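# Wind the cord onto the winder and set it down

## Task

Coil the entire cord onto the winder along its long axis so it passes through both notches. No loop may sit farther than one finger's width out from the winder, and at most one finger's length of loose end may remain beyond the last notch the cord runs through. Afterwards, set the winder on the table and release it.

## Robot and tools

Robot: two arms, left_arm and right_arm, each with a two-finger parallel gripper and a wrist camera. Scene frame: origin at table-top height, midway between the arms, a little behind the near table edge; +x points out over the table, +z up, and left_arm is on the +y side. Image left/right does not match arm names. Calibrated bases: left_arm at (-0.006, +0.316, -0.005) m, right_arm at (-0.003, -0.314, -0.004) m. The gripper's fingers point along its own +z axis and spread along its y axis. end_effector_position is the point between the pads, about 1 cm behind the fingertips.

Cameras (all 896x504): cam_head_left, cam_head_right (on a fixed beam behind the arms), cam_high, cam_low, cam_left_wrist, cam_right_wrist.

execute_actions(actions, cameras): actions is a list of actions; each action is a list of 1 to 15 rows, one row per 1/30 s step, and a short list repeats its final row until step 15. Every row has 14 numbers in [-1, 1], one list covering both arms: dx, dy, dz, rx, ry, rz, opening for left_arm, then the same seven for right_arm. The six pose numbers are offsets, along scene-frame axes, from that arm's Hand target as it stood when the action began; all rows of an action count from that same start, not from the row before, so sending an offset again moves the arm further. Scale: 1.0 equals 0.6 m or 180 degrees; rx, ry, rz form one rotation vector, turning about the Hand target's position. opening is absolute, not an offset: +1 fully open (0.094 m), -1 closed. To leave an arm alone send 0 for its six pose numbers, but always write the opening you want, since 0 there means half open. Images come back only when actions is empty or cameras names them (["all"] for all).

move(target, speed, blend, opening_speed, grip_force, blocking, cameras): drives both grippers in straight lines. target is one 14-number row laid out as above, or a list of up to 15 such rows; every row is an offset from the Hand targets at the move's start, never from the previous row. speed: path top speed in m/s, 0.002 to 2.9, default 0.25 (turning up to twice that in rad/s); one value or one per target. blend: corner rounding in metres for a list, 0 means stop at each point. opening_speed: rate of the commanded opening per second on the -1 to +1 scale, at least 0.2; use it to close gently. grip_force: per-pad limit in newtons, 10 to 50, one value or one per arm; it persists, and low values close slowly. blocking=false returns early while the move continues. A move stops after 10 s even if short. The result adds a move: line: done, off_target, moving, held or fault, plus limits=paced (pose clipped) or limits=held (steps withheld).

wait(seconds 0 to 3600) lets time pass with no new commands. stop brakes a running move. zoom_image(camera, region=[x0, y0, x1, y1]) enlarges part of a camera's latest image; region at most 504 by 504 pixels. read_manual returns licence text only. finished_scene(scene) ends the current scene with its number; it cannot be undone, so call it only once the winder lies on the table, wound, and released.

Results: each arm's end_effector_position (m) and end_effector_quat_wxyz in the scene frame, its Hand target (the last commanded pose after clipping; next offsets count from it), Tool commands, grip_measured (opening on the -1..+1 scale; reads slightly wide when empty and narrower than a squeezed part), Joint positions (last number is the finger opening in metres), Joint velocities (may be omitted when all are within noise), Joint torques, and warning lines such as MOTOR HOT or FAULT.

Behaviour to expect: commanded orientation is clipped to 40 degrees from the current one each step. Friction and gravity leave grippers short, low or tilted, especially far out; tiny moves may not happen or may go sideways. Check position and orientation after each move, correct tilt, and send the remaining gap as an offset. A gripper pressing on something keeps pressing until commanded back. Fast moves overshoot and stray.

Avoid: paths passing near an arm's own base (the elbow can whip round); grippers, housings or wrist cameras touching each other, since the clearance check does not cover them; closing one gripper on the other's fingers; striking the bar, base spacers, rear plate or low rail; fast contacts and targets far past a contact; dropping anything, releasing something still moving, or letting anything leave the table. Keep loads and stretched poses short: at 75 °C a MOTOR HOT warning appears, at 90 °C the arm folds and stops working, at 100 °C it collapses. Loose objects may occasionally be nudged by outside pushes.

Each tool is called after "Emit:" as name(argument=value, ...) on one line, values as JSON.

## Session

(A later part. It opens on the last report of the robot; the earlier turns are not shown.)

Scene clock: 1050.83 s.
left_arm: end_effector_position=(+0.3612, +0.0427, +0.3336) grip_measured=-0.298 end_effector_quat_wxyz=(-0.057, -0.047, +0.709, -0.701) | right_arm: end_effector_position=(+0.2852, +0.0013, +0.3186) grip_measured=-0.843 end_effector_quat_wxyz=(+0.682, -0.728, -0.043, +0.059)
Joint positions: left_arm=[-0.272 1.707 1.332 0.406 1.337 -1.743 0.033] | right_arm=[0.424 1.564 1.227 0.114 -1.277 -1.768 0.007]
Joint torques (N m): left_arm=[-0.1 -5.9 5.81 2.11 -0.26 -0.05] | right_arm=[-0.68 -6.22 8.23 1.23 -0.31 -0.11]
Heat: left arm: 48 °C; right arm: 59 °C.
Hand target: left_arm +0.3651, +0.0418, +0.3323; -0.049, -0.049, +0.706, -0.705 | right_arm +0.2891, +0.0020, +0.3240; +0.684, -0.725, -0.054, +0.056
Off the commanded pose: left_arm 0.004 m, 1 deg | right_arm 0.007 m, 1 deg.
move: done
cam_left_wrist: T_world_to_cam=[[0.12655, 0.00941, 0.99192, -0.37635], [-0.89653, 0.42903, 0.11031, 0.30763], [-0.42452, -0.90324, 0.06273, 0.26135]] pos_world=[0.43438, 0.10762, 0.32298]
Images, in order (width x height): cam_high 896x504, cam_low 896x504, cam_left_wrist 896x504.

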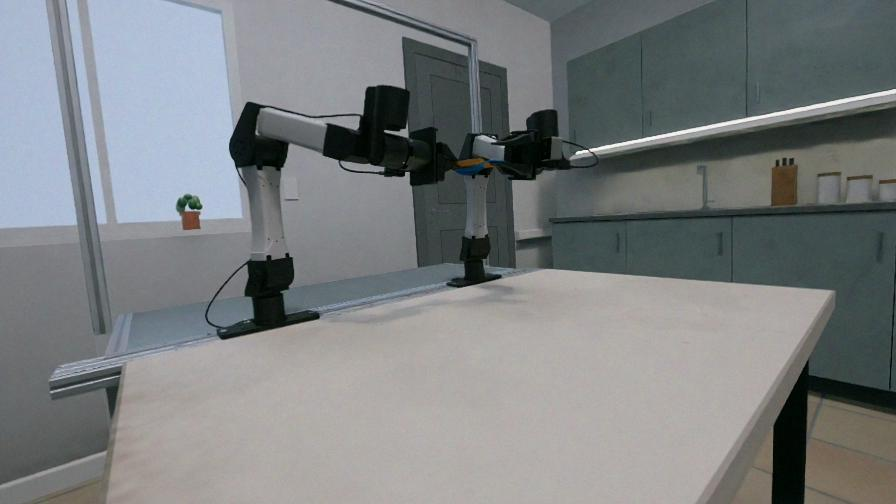

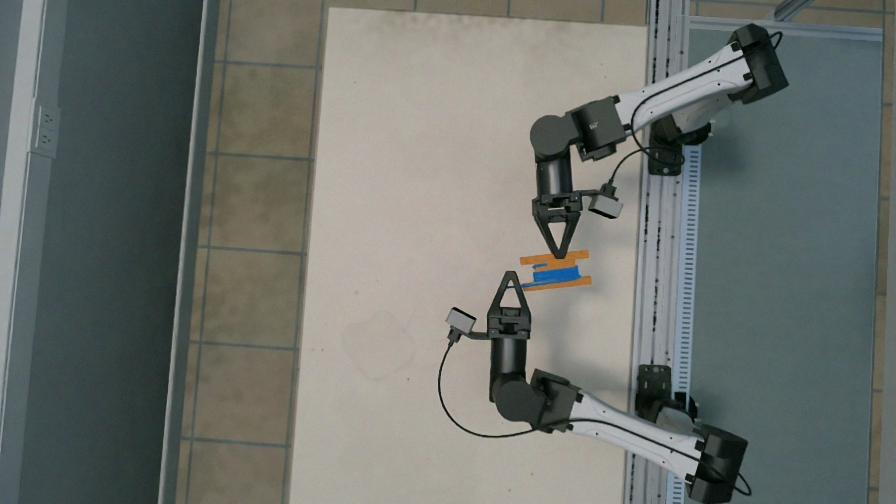

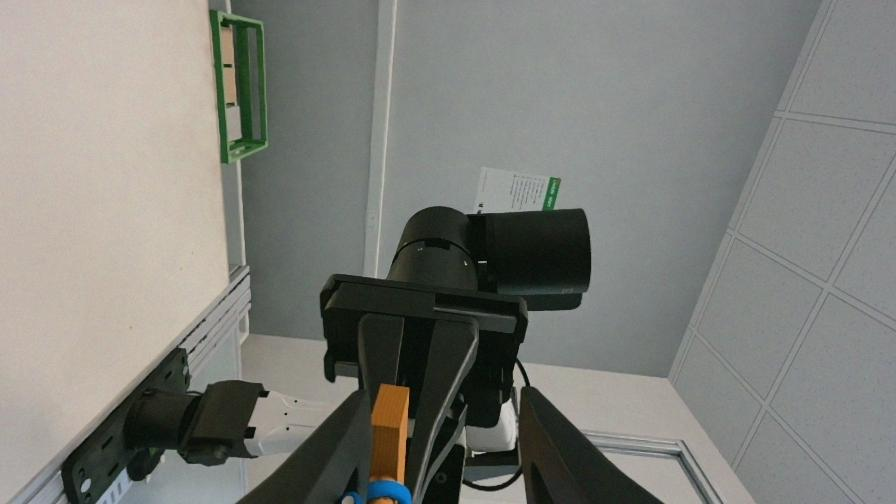

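Emit:
move(target=[[0.006,0.022,-0.023,0,0,0,-0.3,0,0,0,0,0,0,-0.95],[0.006,0.022,-0.023,0,0,0,-0.93,0,0,0,0,0,0,-0.95],[0.006,0.022,-0.0,0,0,0,-0.93,0,0,0,0,0,0,-0.95],[0.006,-0.03,0.0,0,0,0,-0.93,0,0,0,0,0,0,-0.95]], speed=0.1, cameras=["cam_left_wrist","cam_low","cam_high"])

Emit:
zoom_image(camera="cam_low", region=[470, 220, 610, 320])

Emit:
zoom_image(camera="cam_high", region=[430, 120, 570, 220])

Scene clock: 1065.43 s.
left_arm: end_effector_position=(+0.3611, +0.0269, +0.3303) grip_measured=-0.925 end_effector_quat_wxyz=(-0.056, -0.046, +0.706, -0.704) | right_arm: end_effector_position=(+0.2845, +0.0012, +0.3165) grip_measured=-0.843 end_effector_quat_wxyz=(+0.680, -0.729, -0.040, +0.065)
Joint positions: left_arm=[-0.312 1.727 1.328 0.458 1.297 -1.768 0.004] | right_arm=[0.424 1.567 1.227 0.102 -1.281 -1.769 0.007]
Joint torques (N m): left_arm=[-0.29 -5.16 8.69 1.68 -0.29 0.11] | right_arm=[-0.98 -6.5 8.32 1.28 -0.31 -0.26]
Heat: left arm: 47 °C; right arm: 57 °C.
Hand target: left_arm +0.3687, +0.0238, +0.3324; -0.049, -0.049, +0.706, -0.705 | right_arm +0.2891, +0.0020, +0.3241; +0.684, -0.725, -0.054, +0.055
Off the commanded pose: left_arm 0.009 m, 1 deg | right_arm 0.009 m, 2 deg.
move: done
cam_left_wrist: T_world_to_cam=[[0.12424, 0.01816, 0.99209, -0.37237], [-0.89663, 0.43029, 0.10441, 0.31655], [-0.42499, -0.90251, 0.06974, 0.24516]] pos_world=[0.43428, 0.09181, 0.31928]
Images, in order (width x height): cam_high 896x504, cam_low 896x504, cam_left_wrist 896x504.

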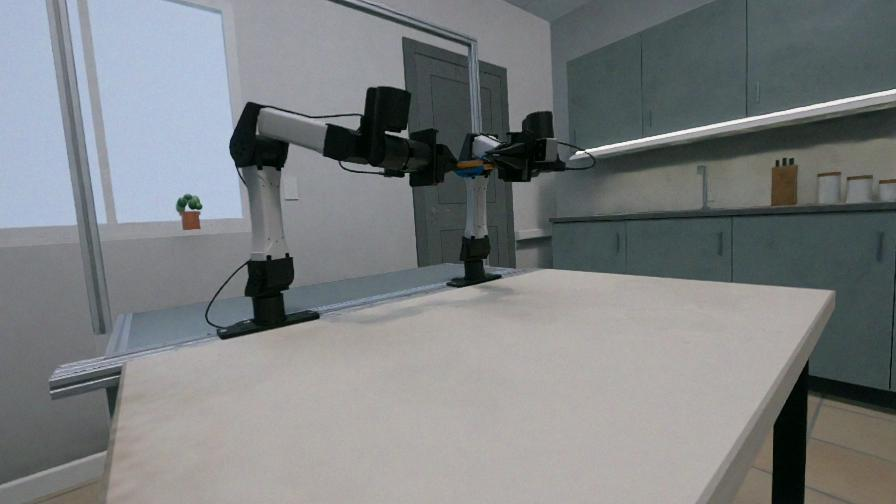

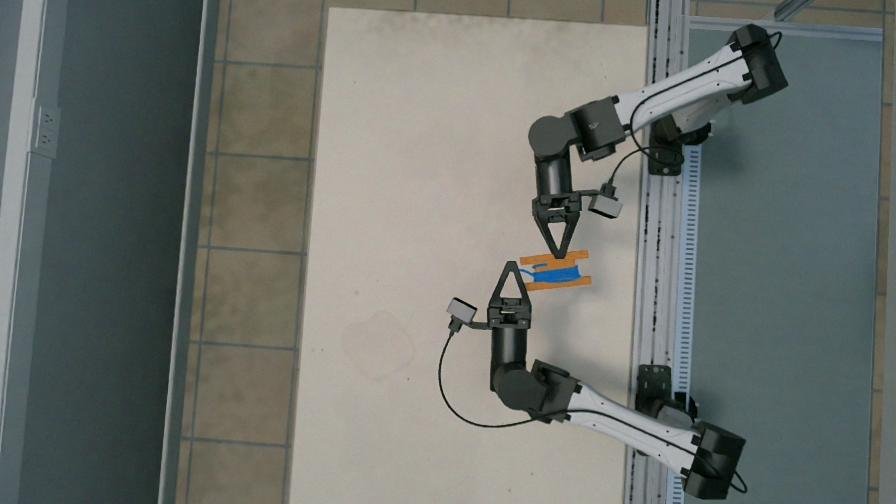

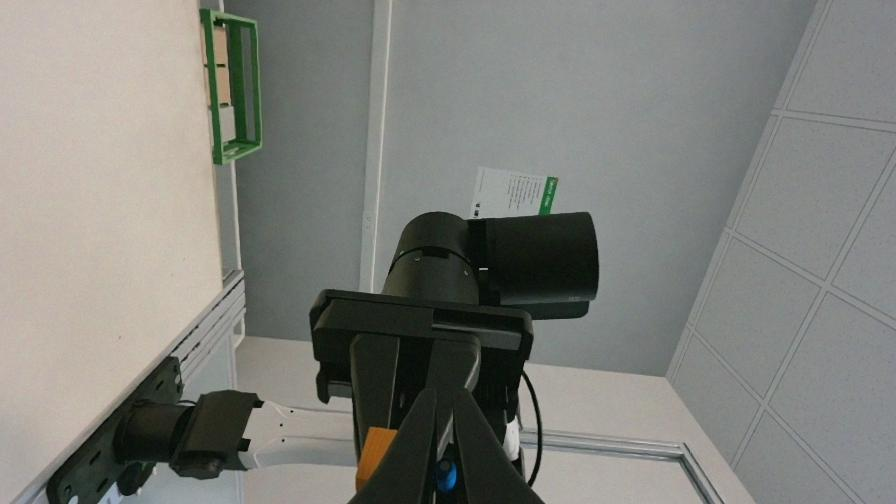

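Scaled by 3.600 from the camera's image (finer frame: 1280x720).

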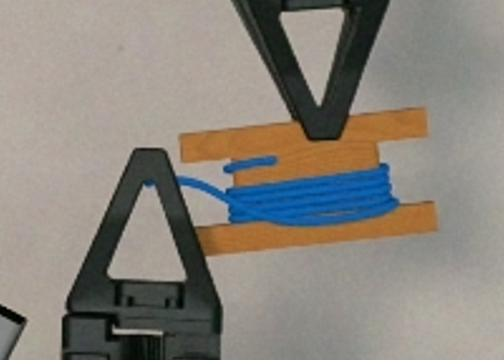

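Scaled by 3.600 from the camera's image (finer frame: 1280x720).

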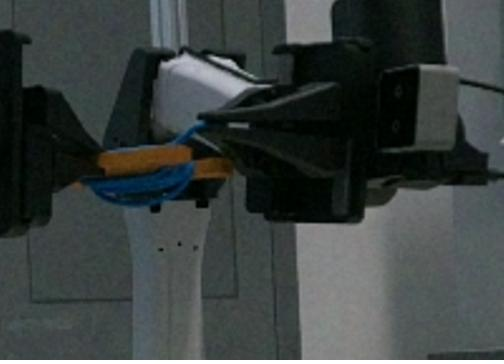

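Emit:
move(target=[[0.035,0,0,0,0,0,-0.95,0,0,0,0,0,0,-0.95],[0.035,0,-0.06,0,0,0,-0.95,0,0,0,0,0,0,-0.95],[0.025,0,-0.11,0,0,0,-0.95,0,0,0,0,0,0,-0.95]], speed=0.1, blend=0.005, cameras=["cam_left_wrist","cam_low","cam_high"])

Emit:
zoom_image(camera="cam_low", region=[470, 220, 610, 320])

Emit:
zoom_image(camera="cam_high", region=[430, 120, 570, 220])

Scene clock: 1073.07 s.
left_arm: end_effector_position=(+0.3773, +0.0243, +0.2768) grip_measured=-0.947 end_effector_quat_wxyz=(-0.048, -0.036, +0.706, -0.705) | right_arm: end_effector_position=(+0.2912, +0.0009, +0.3103) grip_measured=-0.843 end_effector_quat_wxyz=(-0.676, +0.734, +0.024, -0.063)
Joint positions: left_arm=[-0.308 1.843 1.248 0.659 1.304 -1.748 0.002] | right_arm=[0.419 1.576 1.227 0.088 -1.258 -1.77 0.007]
Joint velocities: left_arm=[0.007 0.002 0.002 0.007 -0.037 0.066 0.007] | right_arm=[within noise]
Joint torques (N m): left_arm=[0.13 -5.45 5.41 2 -0.28 -0.02] | right_arm=[-0.28 -7.57 8.27 1.41 -0.52 -0.11]
Heat: left arm: 46 °C; right arm: 57 °C.
Hand target: left_arm +0.3837, +0.0237, +0.2663; -0.050, -0.049, +0.706, -0.705 | right_arm +0.2891, +0.0020, +0.3241; -0.684, +0.725, +0.054, -0.055
Off the commanded pose: left_arm 0.012 m, 1 deg | right_arm 0.014 m, 4 deg.
move: off_target (left_arm)
cam_left_wrist: T_world_to_cam=[[0.09907, 0.01939, 0.99489, -0.31252], [-0.89778, 0.43293, 0.08096, 0.34477], [-0.42915, -0.90122, 0.0603, 0.25755]] pos_world=[0.45102, 0.08891, 0.26748]
Images, in order (width x height): cam_high 896x504, cam_low 896x504, cam_left_wrist 896x504.

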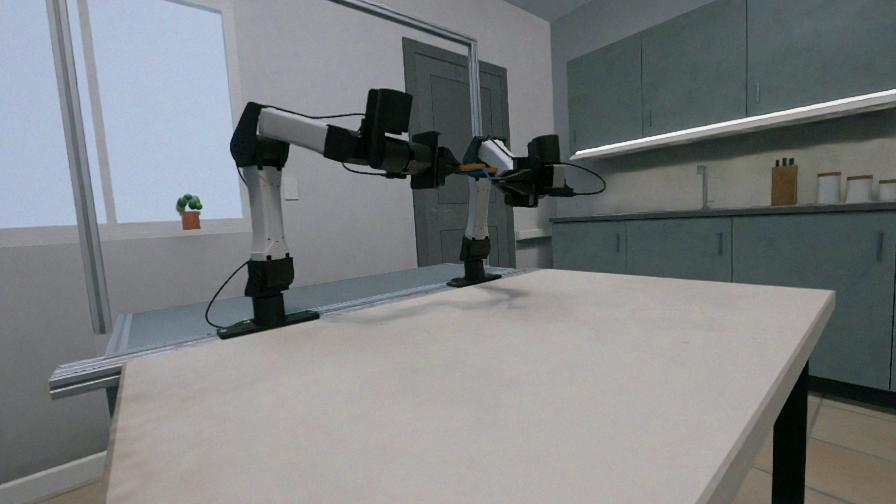

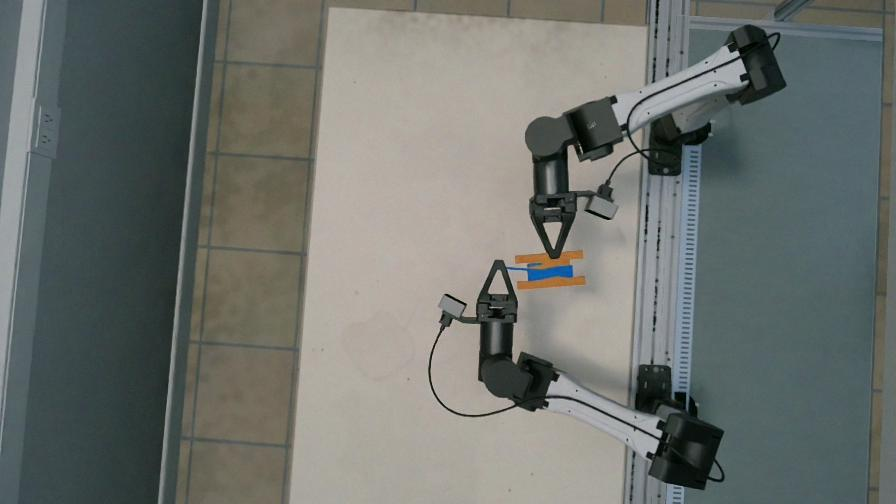

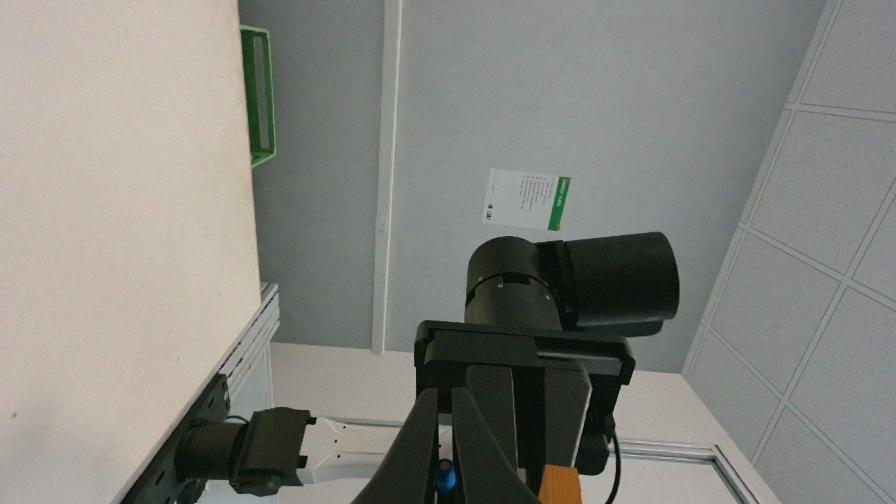

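Scaled by 3.600 from the camera's image (finer frame: 1280x720).

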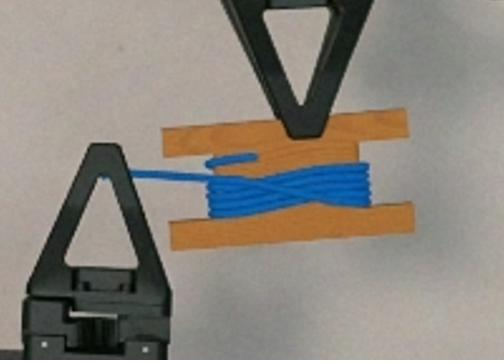

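Scaled by 3.600 from the camera's image (finer frame: 1280x720).

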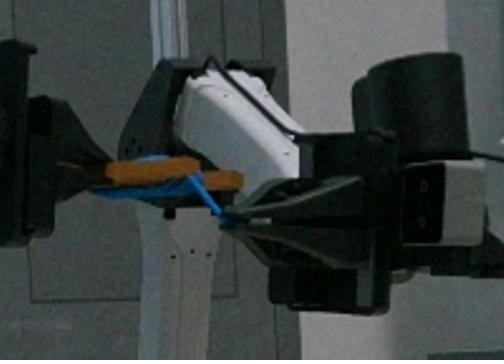

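Emit:
move(target=[[-0.015,0,-0.02,0,0,0,-0.4,0,0,0,0,0,0,-0.95],[-0.01,0.2,0,0,0,0,-0.4,0,0,0,0,0,0,-0.95],[-0.06,0.22,0.06,0,-0.046,0,0.5,0,0,-0.28,0,-0.01,-0.03,-0.95]], speed=0.2, cameras=["cam_left_wrist","cam_low","cam_high"])

Emit:
zoom_image(camera="cam_low", region=[470, 220, 610, 320])

Emit:
zoom_image(camera="cam_high", region=[430, 150, 570, 250])

Scene clock: 1091.97 s.
left_arm: end_effector_position=(+0.3547, +0.1533, +0.2849) grip_measured=+0.498 end_effector_quat_wxyz=(-0.018, -0.023, +0.712, -0.701) | right_arm: end_effector_position=(+0.2890, -0.0007, +0.1610) grip_measured=-0.843 end_effector_quat_wxyz=(+0.685, -0.728, -0.034, +0.009)
Joint positions: left_arm=[0.022 1.669 1.104 0.533 1.612 -1.593 0.07] | right_arm=[0.426 1.804 0.774 0.86 -1.191 -1.772 0.007]
Joint torques (N m): left_arm=[0.8 -8.81 7.21 1.49 0.09 0.2] | right_arm=[0.34 -7.06 4.08 1.57 -0.05 0.09]
Heat: left arm: 45 °C; right arm: 55 °C.
Hand target: left_arm +0.3477, +0.1557, +0.3023; +0.002, +0.002, +0.708, -0.707 | right_arm +0.2890, +0.0020, +0.1561; +0.685, -0.728, -0.030, +0.012
Off the commanded pose: left_arm 0.019 m, 4 deg | right_arm 0.006 m, 1 deg.
joint sent to its limit (left arm) — joint 5 (wrist yaw), upper limit. The joint targets still meet the commanded pose.
move: off_target (left_arm); target 3's new opening was sent with left_arm's hand 0.017 m and 3 deg from that target
cam_left_wrist: T_world_to_cam=[[0.03774, 0.00546, 0.99927, -0.29821], [-0.91076, 0.41169, 0.03215, 0.28966], [-0.41121, -0.91131, 0.02051, 0.37019]] pos_world=[0.42729, 0.21974, 0.28109]
Images, in order (width x height): cam_high 896x504, cam_low 896x504, cam_left_wrist 896x504.

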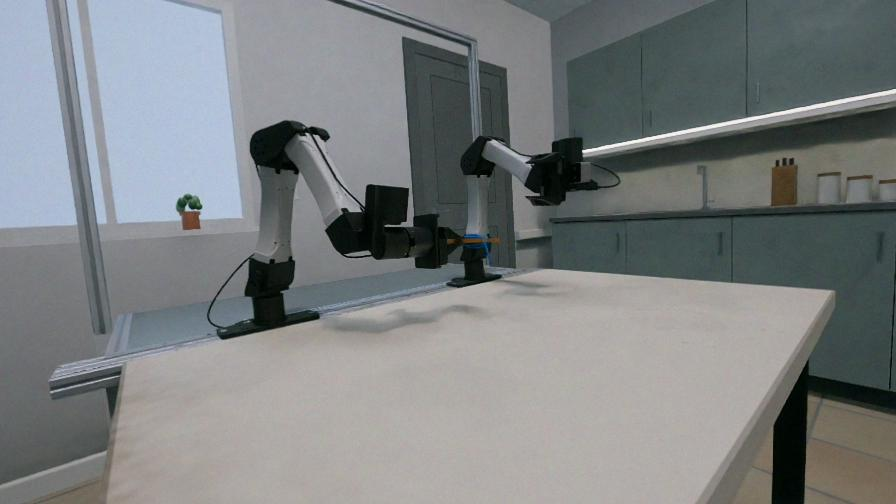

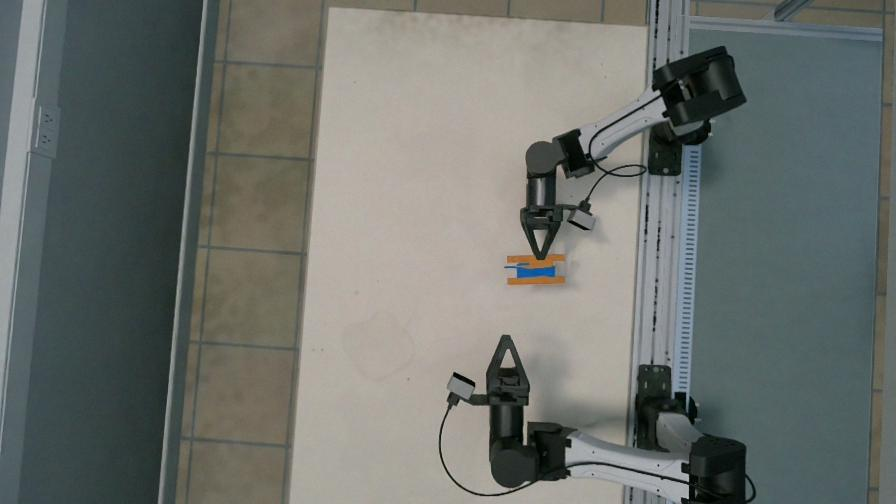

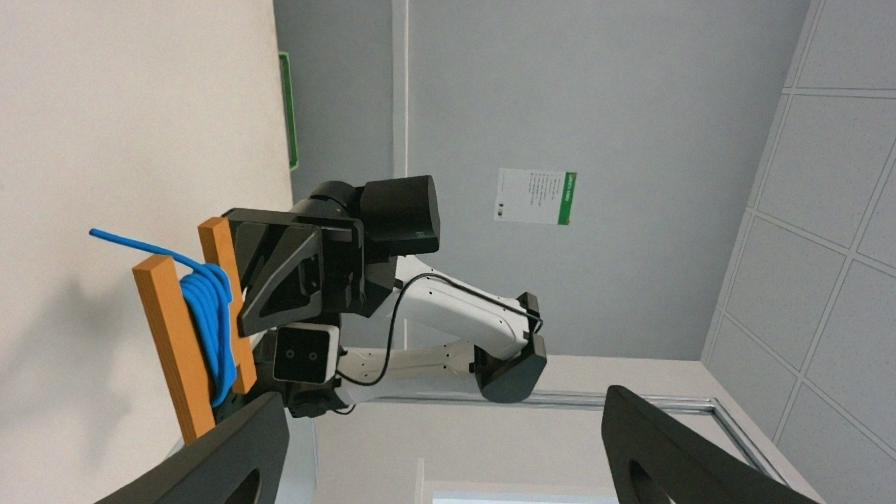

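Scaled by 3.600 from the camera's image (finer frame: 1280x720).

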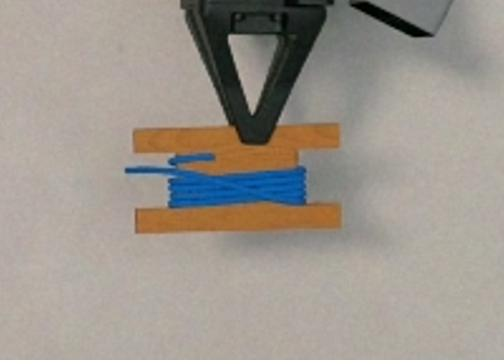

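Scaled by 3.600 from the camera's image (finer frame: 1280x720).

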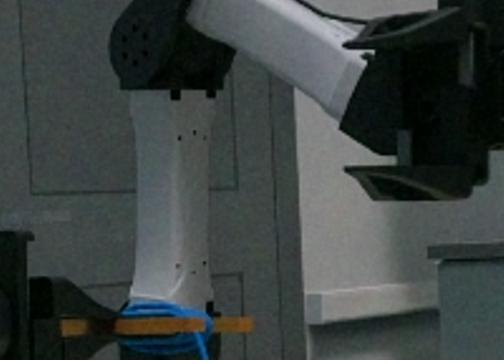

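Emit:
move(target=[[-0.038,-0.1,0,0.4975,-0.037,0.049,0.45,0,0,0,0,0,0,-0.95],[-0.038,-0.2195,-0.06,0.4975,-0.037,0.049,0.45,0,0,0,0,0,0,-0.95]], speed=0.3, cameras=["cam_left_wrist","cam_low"])

Emit:
zoom_image(camera="cam_low", region=[470, 220, 610, 320])

Scene clock: 1108.97 s.
left_arm: end_effector_position=(+0.3212, +0.0239, +0.2642) grip_measured=+0.452 end_effector_quat_wxyz=(+0.178, +0.006, +0.980, -0.091) | right_arm: end_effector_position=(+0.2890, -0.0007, +0.1610) grip_measured=-0.843 end_effector_quat_wxyz=(+0.685, -0.728, -0.034, +0.009)
Joint positions: left_arm=[-0.786 2.026 2.432 -1.575 -0.101 -0.732 0.068] | right_arm=[0.426 1.804 0.774 0.86 -1.191 -1.772 0.007]
Joint torques (N m): left_arm=[0.08 -6.5 6.9 1.13 -0.36 -0.14] | right_arm=[0.08 -6.89 4.05 1.55 0.02 0.17]
Heat: left arm: 45 °C; right arm: 55 °C.
Hand target: left_arm +0.3249, +0.0240, +0.2663; +0.086, -0.009, +0.996, -0.001 | right_arm +0.2890, +0.0020, +0.1560; +0.685, -0.728, -0.030, +0.012
Off the commanded pose: left_arm 0.004 m, 15 deg | right_arm 0.006 m, 1 deg.
joint sent to its limit (left arm) — joint 4 (wrist pitch), lower limit. The joint targets are off in orientation, not in position.
move: off_target (left_arm); limits=paced
cam_left_wrist: T_world_to_cam=[[-0.07121, -0.97949, 0.18847, -0.00287], [-0.99458, 0.08408, 0.06121, 0.34026], [-0.0758, -0.18309, -0.98017, 0.37806]] pos_world=[0.36687, 0.0378, 0.35027]
Images, in order (width x height): cam_low 896x504, cam_left_wrist 896x504.

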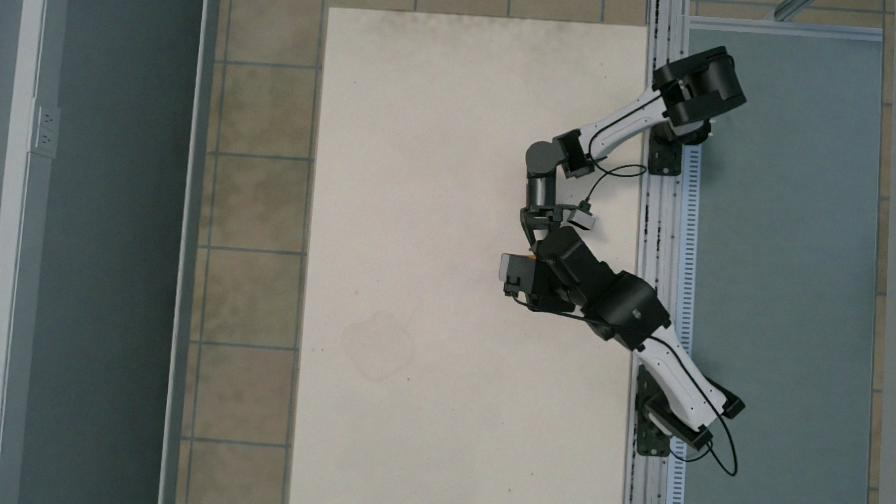

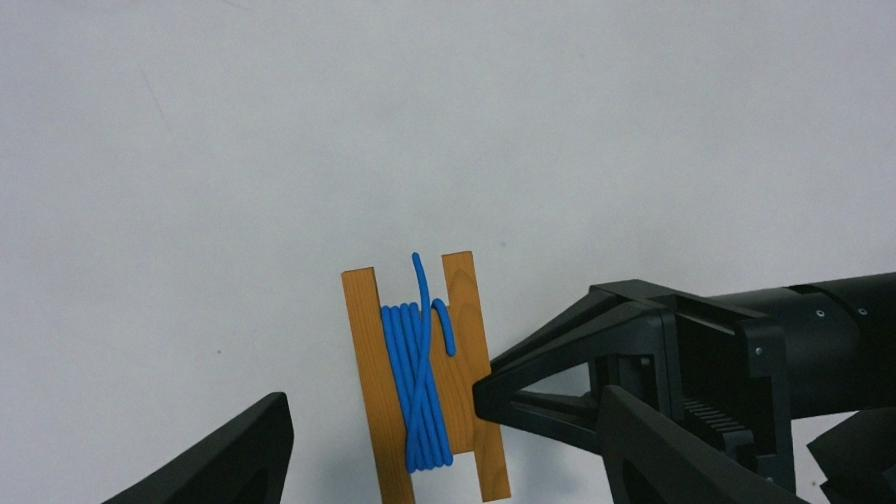

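Scaled by 3.600 from the camera's image (finer frame: 1280x720).

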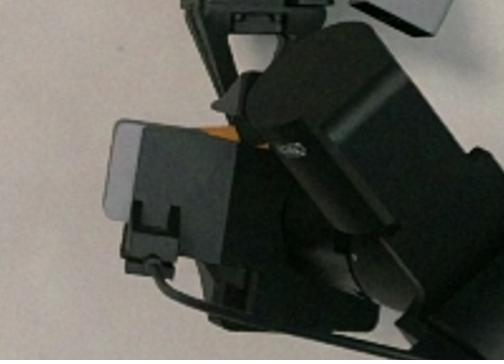

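Emit:
move(target=[[0,0,-0.105,0,0,0,0.45,0,0,0,0,0,0,-0.95]], speed=0.15, cameras=["cam_left_wrist","cam_high"])

Emit:
zoom_image(camera="cam_high", region=[400, 130, 580, 290])

Scene clock: 1118.03 s.
left_arm: end_effector_position=(+0.3236, +0.0224, +0.2107) grip_measured=+0.452 end_effector_quat_wxyz=(+0.124, +0.000, +0.991, -0.041) | right_arm: end_effector_position=(+0.2890, -0.0007, +0.1610) grip_measured=-0.843 end_effector_quat_wxyz=(+0.685, -0.728, -0.034, +0.009)
Joint positions: left_arm=[-0.786 2.104 2.36 -1.575 -0.101 -0.751 0.068] | right_arm=[0.426 1.804 0.774 0.86 -1.191 -1.772 0.007]
Joint torques (N m): left_arm=[0.17 -6.89 4.81 0.81 -0.32 -0.14] | right_arm=[0.18 -6.99 4.42 1.56 -0.02 0.11]
Heat: left arm: 45 °C; right arm: 54 °C.
Hand target: left_arm +0.3248, +0.0240, +0.2034; +0.086, -0.009, +0.996, -0.001 | right_arm +0.2890, +0.0020, +0.1560; +0.685, -0.728, -0.030, +0.012
Off the commanded pose: left_arm 0.008 m, 6 deg | right_arm 0.006 m, 1 deg.
joint sent to its limit (left arm) — joint 4 (wrist pitch), lower limit. The joint targets are off in orientation, not in position.
move: off_target (left_arm)
cam_left_wrist: T_world_to_cam=[[-0.03564, -0.99457, 0.09776, 0.01386], [-0.98265, 0.0527, 0.17782, 0.31828], [-0.18201, -0.08973, -0.9792, 0.35766]] pos_world=[0.37835, 0.0291, 0.29227]
Images, in order (width x height): cam_high 896x504, cam_left_wrist 896x504.

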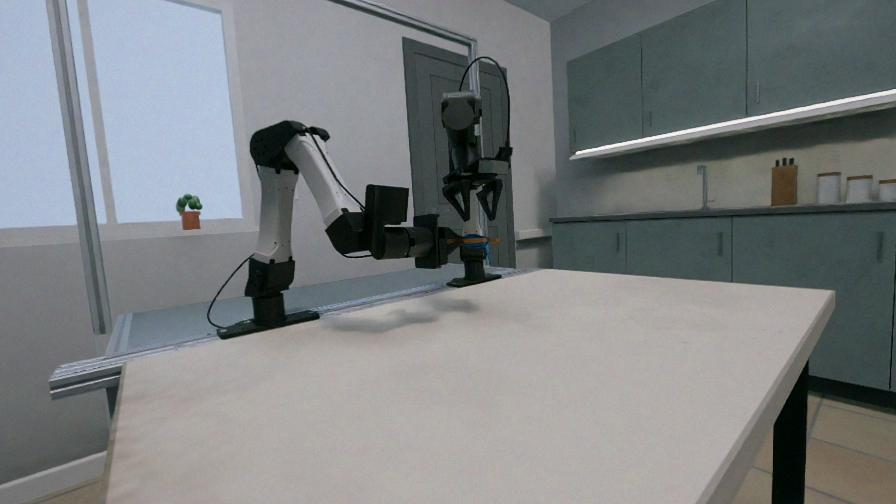

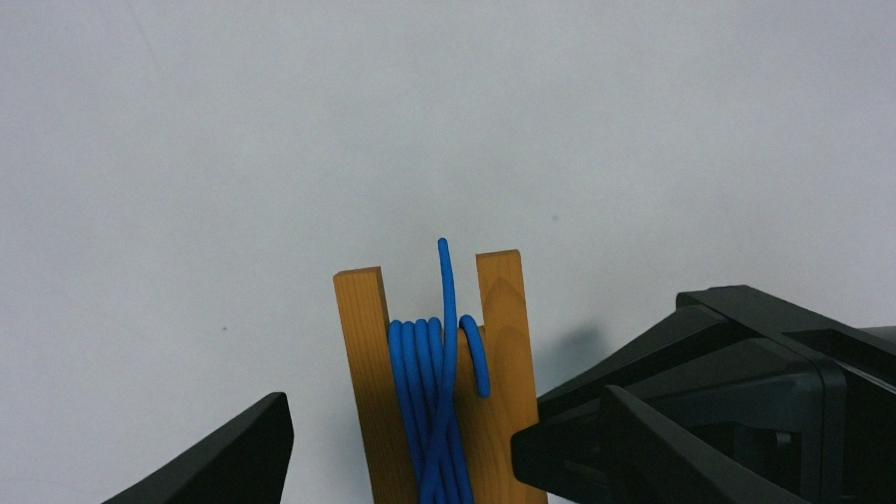

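Scaled by 2.800 from the camera's image (finer frame: 1280x720).

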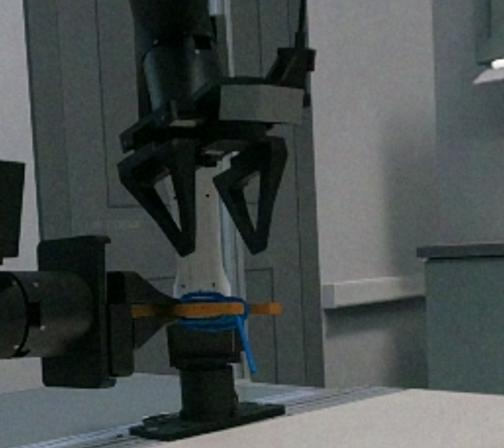

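Emit:
move(target=[[0.013,0,-0.086,0,0,0,0.45,0,0,0,0,0,0,-0.95],[0.013,0,-0.086,0,0,0,0.0,0,0,0,0,0,0,-0.95]], speed=0.1, opening_speed=0.3, cameras=["cam_left_wrist","cam_high"])

Emit:
zoom_image(camera="cam_high", region=[400, 130, 580, 290])

Scene clock: 1132.77 s.
left_arm: end_effector_position=(+0.3269, +0.0240, +0.1600) grip_measured=+0.198 end_effector_quat_wxyz=(+0.085, -0.002, +0.996, -0.006) | right_arm: end_effector_position=(+0.2900, -0.0002, +0.1593) grip_measured=-0.843 end_effector_quat_wxyz=(+0.684, -0.729, -0.030, +0.008)
Joint positions: left_arm=[-0.778 2.15 2.236 -1.509 -0.098 -0.752 0.056] | right_arm=[0.428 1.807 0.772 0.863 -1.18 -1.769 0.007]
Joint torques (N m): left_arm=[0.64 -7.15 5.07 0.85 -0.31 -0.09] | right_arm=[-0.02 -6.97 4.55 1.58 -0.15 0.04]
Heat: left arm: 46 °C; right arm: 54 °C.
Hand target: left_arm +0.3327, +0.0241, +0.1518; +0.086, -0.009, +0.996, -0.001 | right_arm +0.2891, +0.0020, +0.1560; +0.685, -0.728, -0.030, +0.012
Off the commanded pose: left_arm 0.010 m, 1 deg | right_arm 0.004 m, 1 deg.
move: done
cam_left_wrist: T_world_to_cam=[[-0.02114, -0.9993, 0.03088, 0.02665], [-0.96619, 0.02835, 0.25627, 0.31308], [-0.25697, -0.02442, -0.96611, 0.32957]] pos_world=[0.38775, 0.0258, 0.23734]
Images, in order (width x height): cam_high 896x504, cam_left_wrist 896x504.

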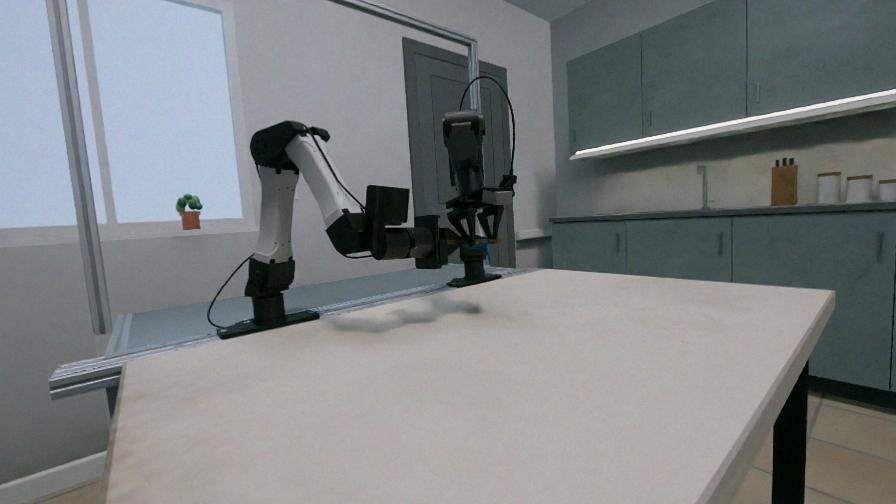

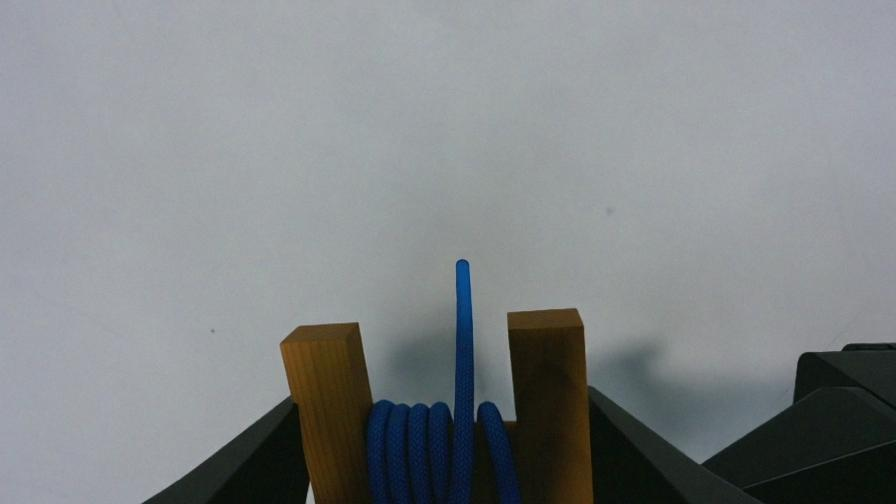

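Scaled by 2.800 from the camera's image (finer frame: 1280x720).

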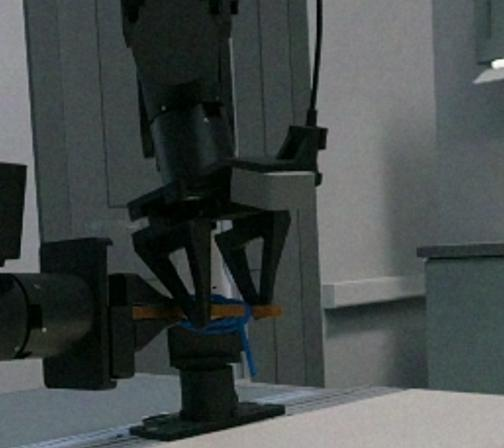

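Emit:
move(target=[[0,0,0,0,0,0,0,0,0,0,0,0,0,-0.5],[0,0,0,0,0,0,0,0,-0.25,0,0,0,0,-0.5]], speed=0.15)

Emit:
move(target=[[0,0,-0.18,0,0,0,0,0,0,0,0,0,0,-0.5]], speed=0.08, cameras=["cam_left_wrist","cam_high"])

Emit:
zoom_image(camera="cam_high", region=[400, 180, 580, 340])

Scene clock: 1142.23 s.
left_arm: end_effector_position=(+0.3281, +0.0250, +0.1600) grip_measured=+0.198 end_effector_quat_wxyz=(+0.086, -0.003, +0.996, -0.006) | right_arm: end_effector_position=(+0.2932, -0.1457, +0.1457) grip_measured=-0.503 end_effector_quat_wxyz=(+0.702, -0.712, +0.019, -0.014)
Joint positions: left_arm=[-0.776 2.15 2.236 -1.508 -0.1 -0.753 0.056] | right_arm=[-0.029 1.691 0.612 0.618 -1.541 -2.034 0.023]
Joint torques (N m): left_arm=[0.34 -7.13 5.07 0.83 -0.29 -0.11] | right_arm=[-1.22 -10.76 3.89 0.94 -0.5 -0.15]
Heat: left arm: 46 °C; right arm: 55 °C.
Hand target: left_arm +0.3327, +0.0241, +0.1518; +0.086, -0.009, +0.996, -0.001 | right_arm +0.2891, -0.1481, +0.1560; +0.685, -0.728, -0.030, +0.012
Off the commanded pose: left_arm 0.009 m, 1 deg | right_arm 0.011 m, 7 deg.
joint sent to its limit (right arm) — joint 5 (wrist yaw), lower limit. The joint targets are off in orientation, not in position.
move: off_target (right_arm)

Scene clock: 1144.37 s.
left_arm: end_effector_position=(+0.3282, +0.0266, +0.0390) grip_measured=+0.198 end_effector_quat_wxyz=(+0.072, -0.003, +0.997, +0.007) | right_arm: end_effector_position=(+0.2931, -0.1457, +0.1458) grip_measured=-0.503 end_effector_quat_wxyz=(+0.702, -0.712, +0.019, -0.014)
Joint positions: left_arm=[-0.776 2.15 1.755 -1.066 -0.1 -0.753 0.056] | right_arm=[-0.029 1.691 0.612 0.618 -1.541 -2.034 0.023]
Joint torques (N m): left_arm=[0.06 -9.8 5.07 0.85 -0.28 -0.13] | right_arm=[-1.06 -10.51 3.74 1.12 -0.49 -0.04]
Heat: left arm: 47 °C; right arm: 55 °C.
Hand target: left_arm +0.3327, +0.0241, +0.0438; +0.086, -0.009, +0.996, -0.001 | right_arm +0.2893, -0.1473, +0.1557; +0.704, -0.709, +0.004, -0.023 (not the last commanded pose)
Off the commanded pose: left_arm 0.007 m, 2 deg | right_arm 0.011 m, 7 deg.
joint sent to its limit (right arm) — joint 5 (wrist yaw), lower limit.
move: done
cam_left_wrist: T_world_to_cam=[[-0.01697, -0.99985, 0.00395, 0.03257], [-0.95913, 0.0174, 0.28242, 0.34222], [-0.28245, 0.001, -0.95928, 0.22042]] pos_world=[0.39104, 0.02639, 0.11467]
Images, in order (width x height): cam_high 896x504, cam_left_wrist 896x504.

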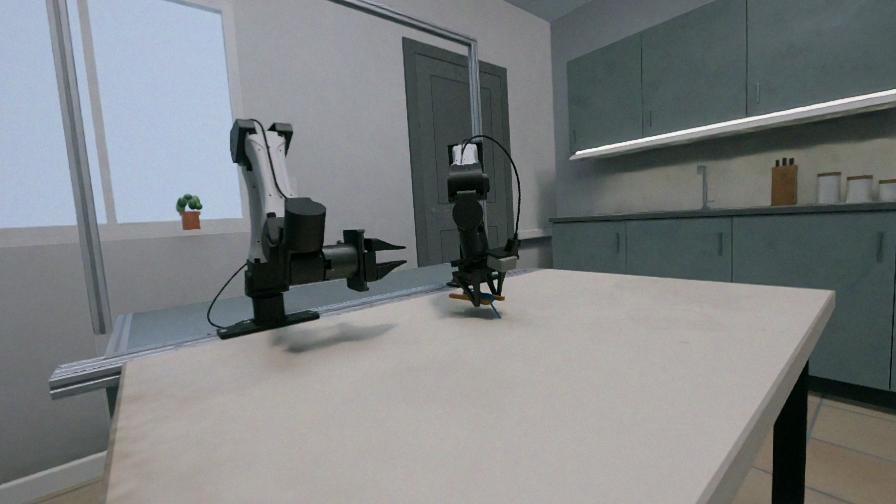

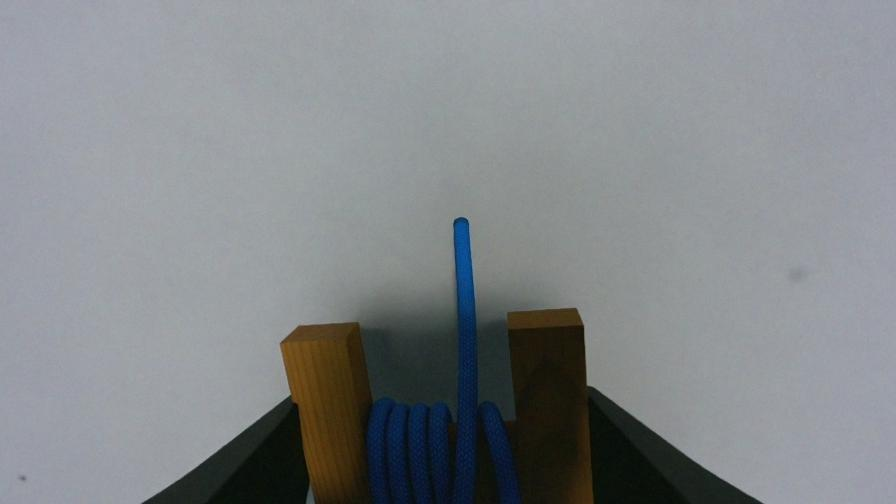

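Scaled by 2.800 from the camera's image (finer frame: 1280x720).

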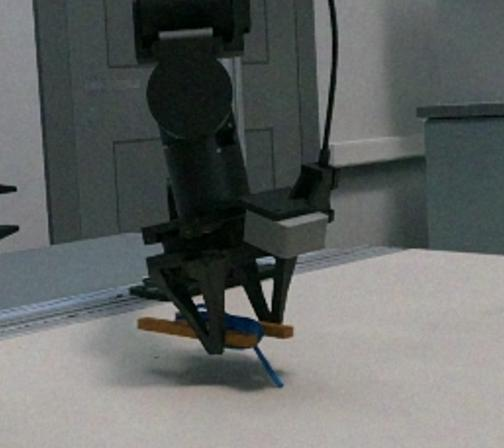

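Emit:
move(target=[[0,0,-0.036,0,0,0,0,0,0,0,0,0,0,-0.5]], speed=0.04, cameras=["cam_left_wrist","cam_high"])

Emit:
zoom_image(camera="cam_high", region=[420, 220, 560, 340])

Scene clock: 1150.00 s.
left_arm: end_effector_position=(+0.3291, +0.0259, +0.0246) grip_measured=+0.198 end_effector_quat_wxyz=(+0.078, -0.003, +0.997, +0.002) | right_arm: end_effector_position=(+0.2931, -0.1457, +0.1458) grip_measured=-0.503 end_effector_quat_wxyz=(+0.702, -0.712, +0.019, -0.014)
Joint positions: left_arm=[-0.776 2.15 1.695 -0.989 -0.1 -0.753 0.056] | right_arm=[-0.029 1.691 0.612 0.618 -1.541 -2.034 0.023]
Joint torques (N m): left_arm=[0.02 -8.42 5.04 0.89 -0.28 -0.12] | right_arm=[-0.64 -10.85 4.01 1.08 -0.47 0.01]
Heat: left arm: 48 °C; right arm: 57 °C.
Hand target: left_arm +0.3327, +0.0241, +0.0222; +0.086, -0.009, +0.996, -0.001 | right_arm +0.2893, -0.1473, +0.1557; +0.704, -0.709, +0.004, -0.023
Off the commanded pose: left_arm 0.005 m, 1 deg | right_arm 0.011 m, 2 deg.
joint sent to its limit (right arm) — joint 5 (wrist yaw), lower limit. The joint targets still meet the commanded pose.
move: done
cam_left_wrist: T_world_to_cam=[[-0.0173, -0.99973, 0.01525, 0.03181], [-0.96252, 0.02078, 0.27041, 0.34851], [-0.27065, -0.01, -0.96262, 0.20338]] pos_world=[0.39104, 0.0266, 0.10106]
Images, in order (width x height): cam_high 896x504, cam_left_wrist 896x504.

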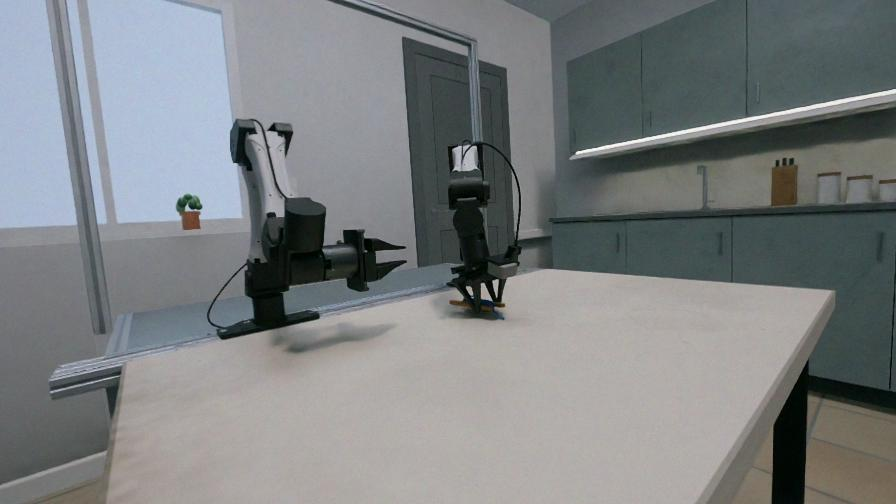

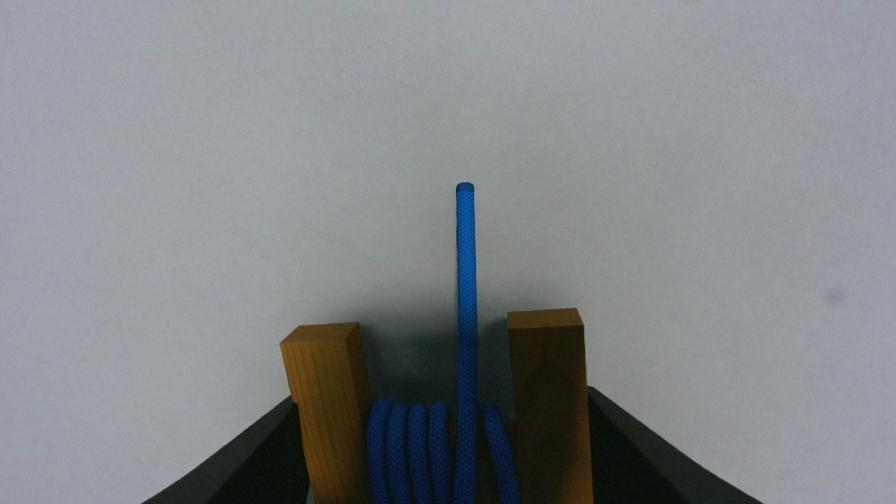

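Scaled by 3.600 from the camera's image (finer frame: 1280x720).

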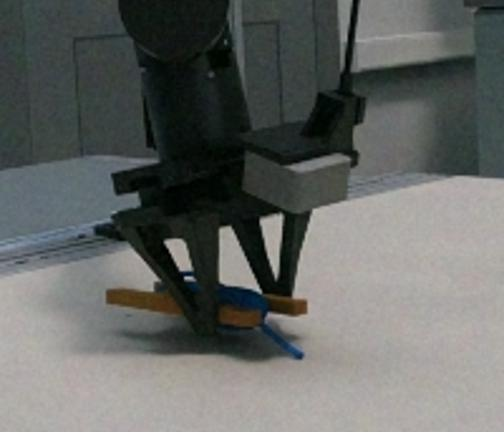

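Emit:
move(target=[[0,0,-0.015,0,0,0,0,0,0,0,0,0,0,-0.5]], speed=0.03, cameras=["cam_high"])

Emit:
zoom_image(camera="cam_high", region=[420, 220, 560, 340])

Scene clock: 1154.53 s.
left_arm: end_effector_position=(+0.3296, +0.0255, +0.0192) grip_measured=+0.198 end_effector_quat_wxyz=(+0.081, -0.003, +0.997, -0.001) | right_arm: end_effector_position=(+0.2931, -0.1457, +0.1458) grip_measured=-0.503 end_effector_quat_wxyz=(+0.702, -0.712, +0.019, -0.014)
Joint positions: left_arm=[-0.776 2.15 1.672 -0.958 -0.1 -0.753 0.056] | right_arm=[-0.029 1.691 0.612 0.618 -1.541 -2.034 0.023]
Joint torques (N m): left_arm=[-0.02 -7.75 5.03 0.92 -0.29 -0.13] | right_arm=[-0.81 -10.61 3.77 1.12 -0.48 -0.03]
Heat: left arm: 48 °C; right arm: 58 °C.
Hand target: left_arm +0.3326, +0.0242, +0.0132; +0.086, -0.009, +0.996, -0.001 | right_arm +0.2893, -0.1473, +0.1557; +0.704, -0.709, +0.004, -0.023
Off the commanded pose: left_arm 0.007 m, 1 deg | right_arm 0.011 m, 2 deg.
joint sent to its limit (right arm) — joint 5 (wrist yaw), lower limit. The joint targets still meet the commanded pose.
move: done

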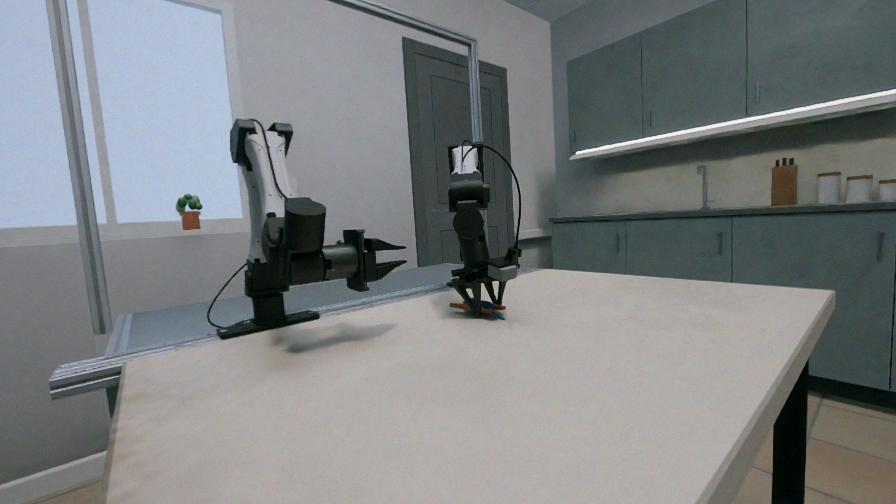

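Scaled by 3.600 from the camera's image (finer frame: 1280x720).

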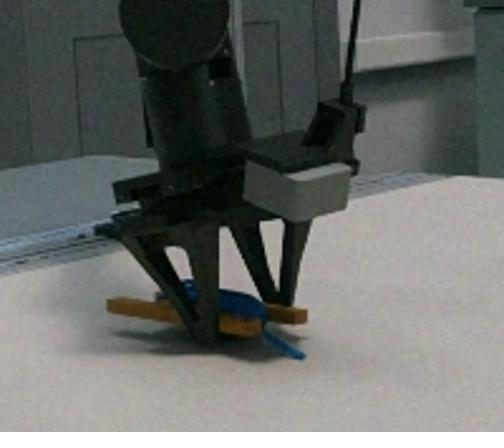

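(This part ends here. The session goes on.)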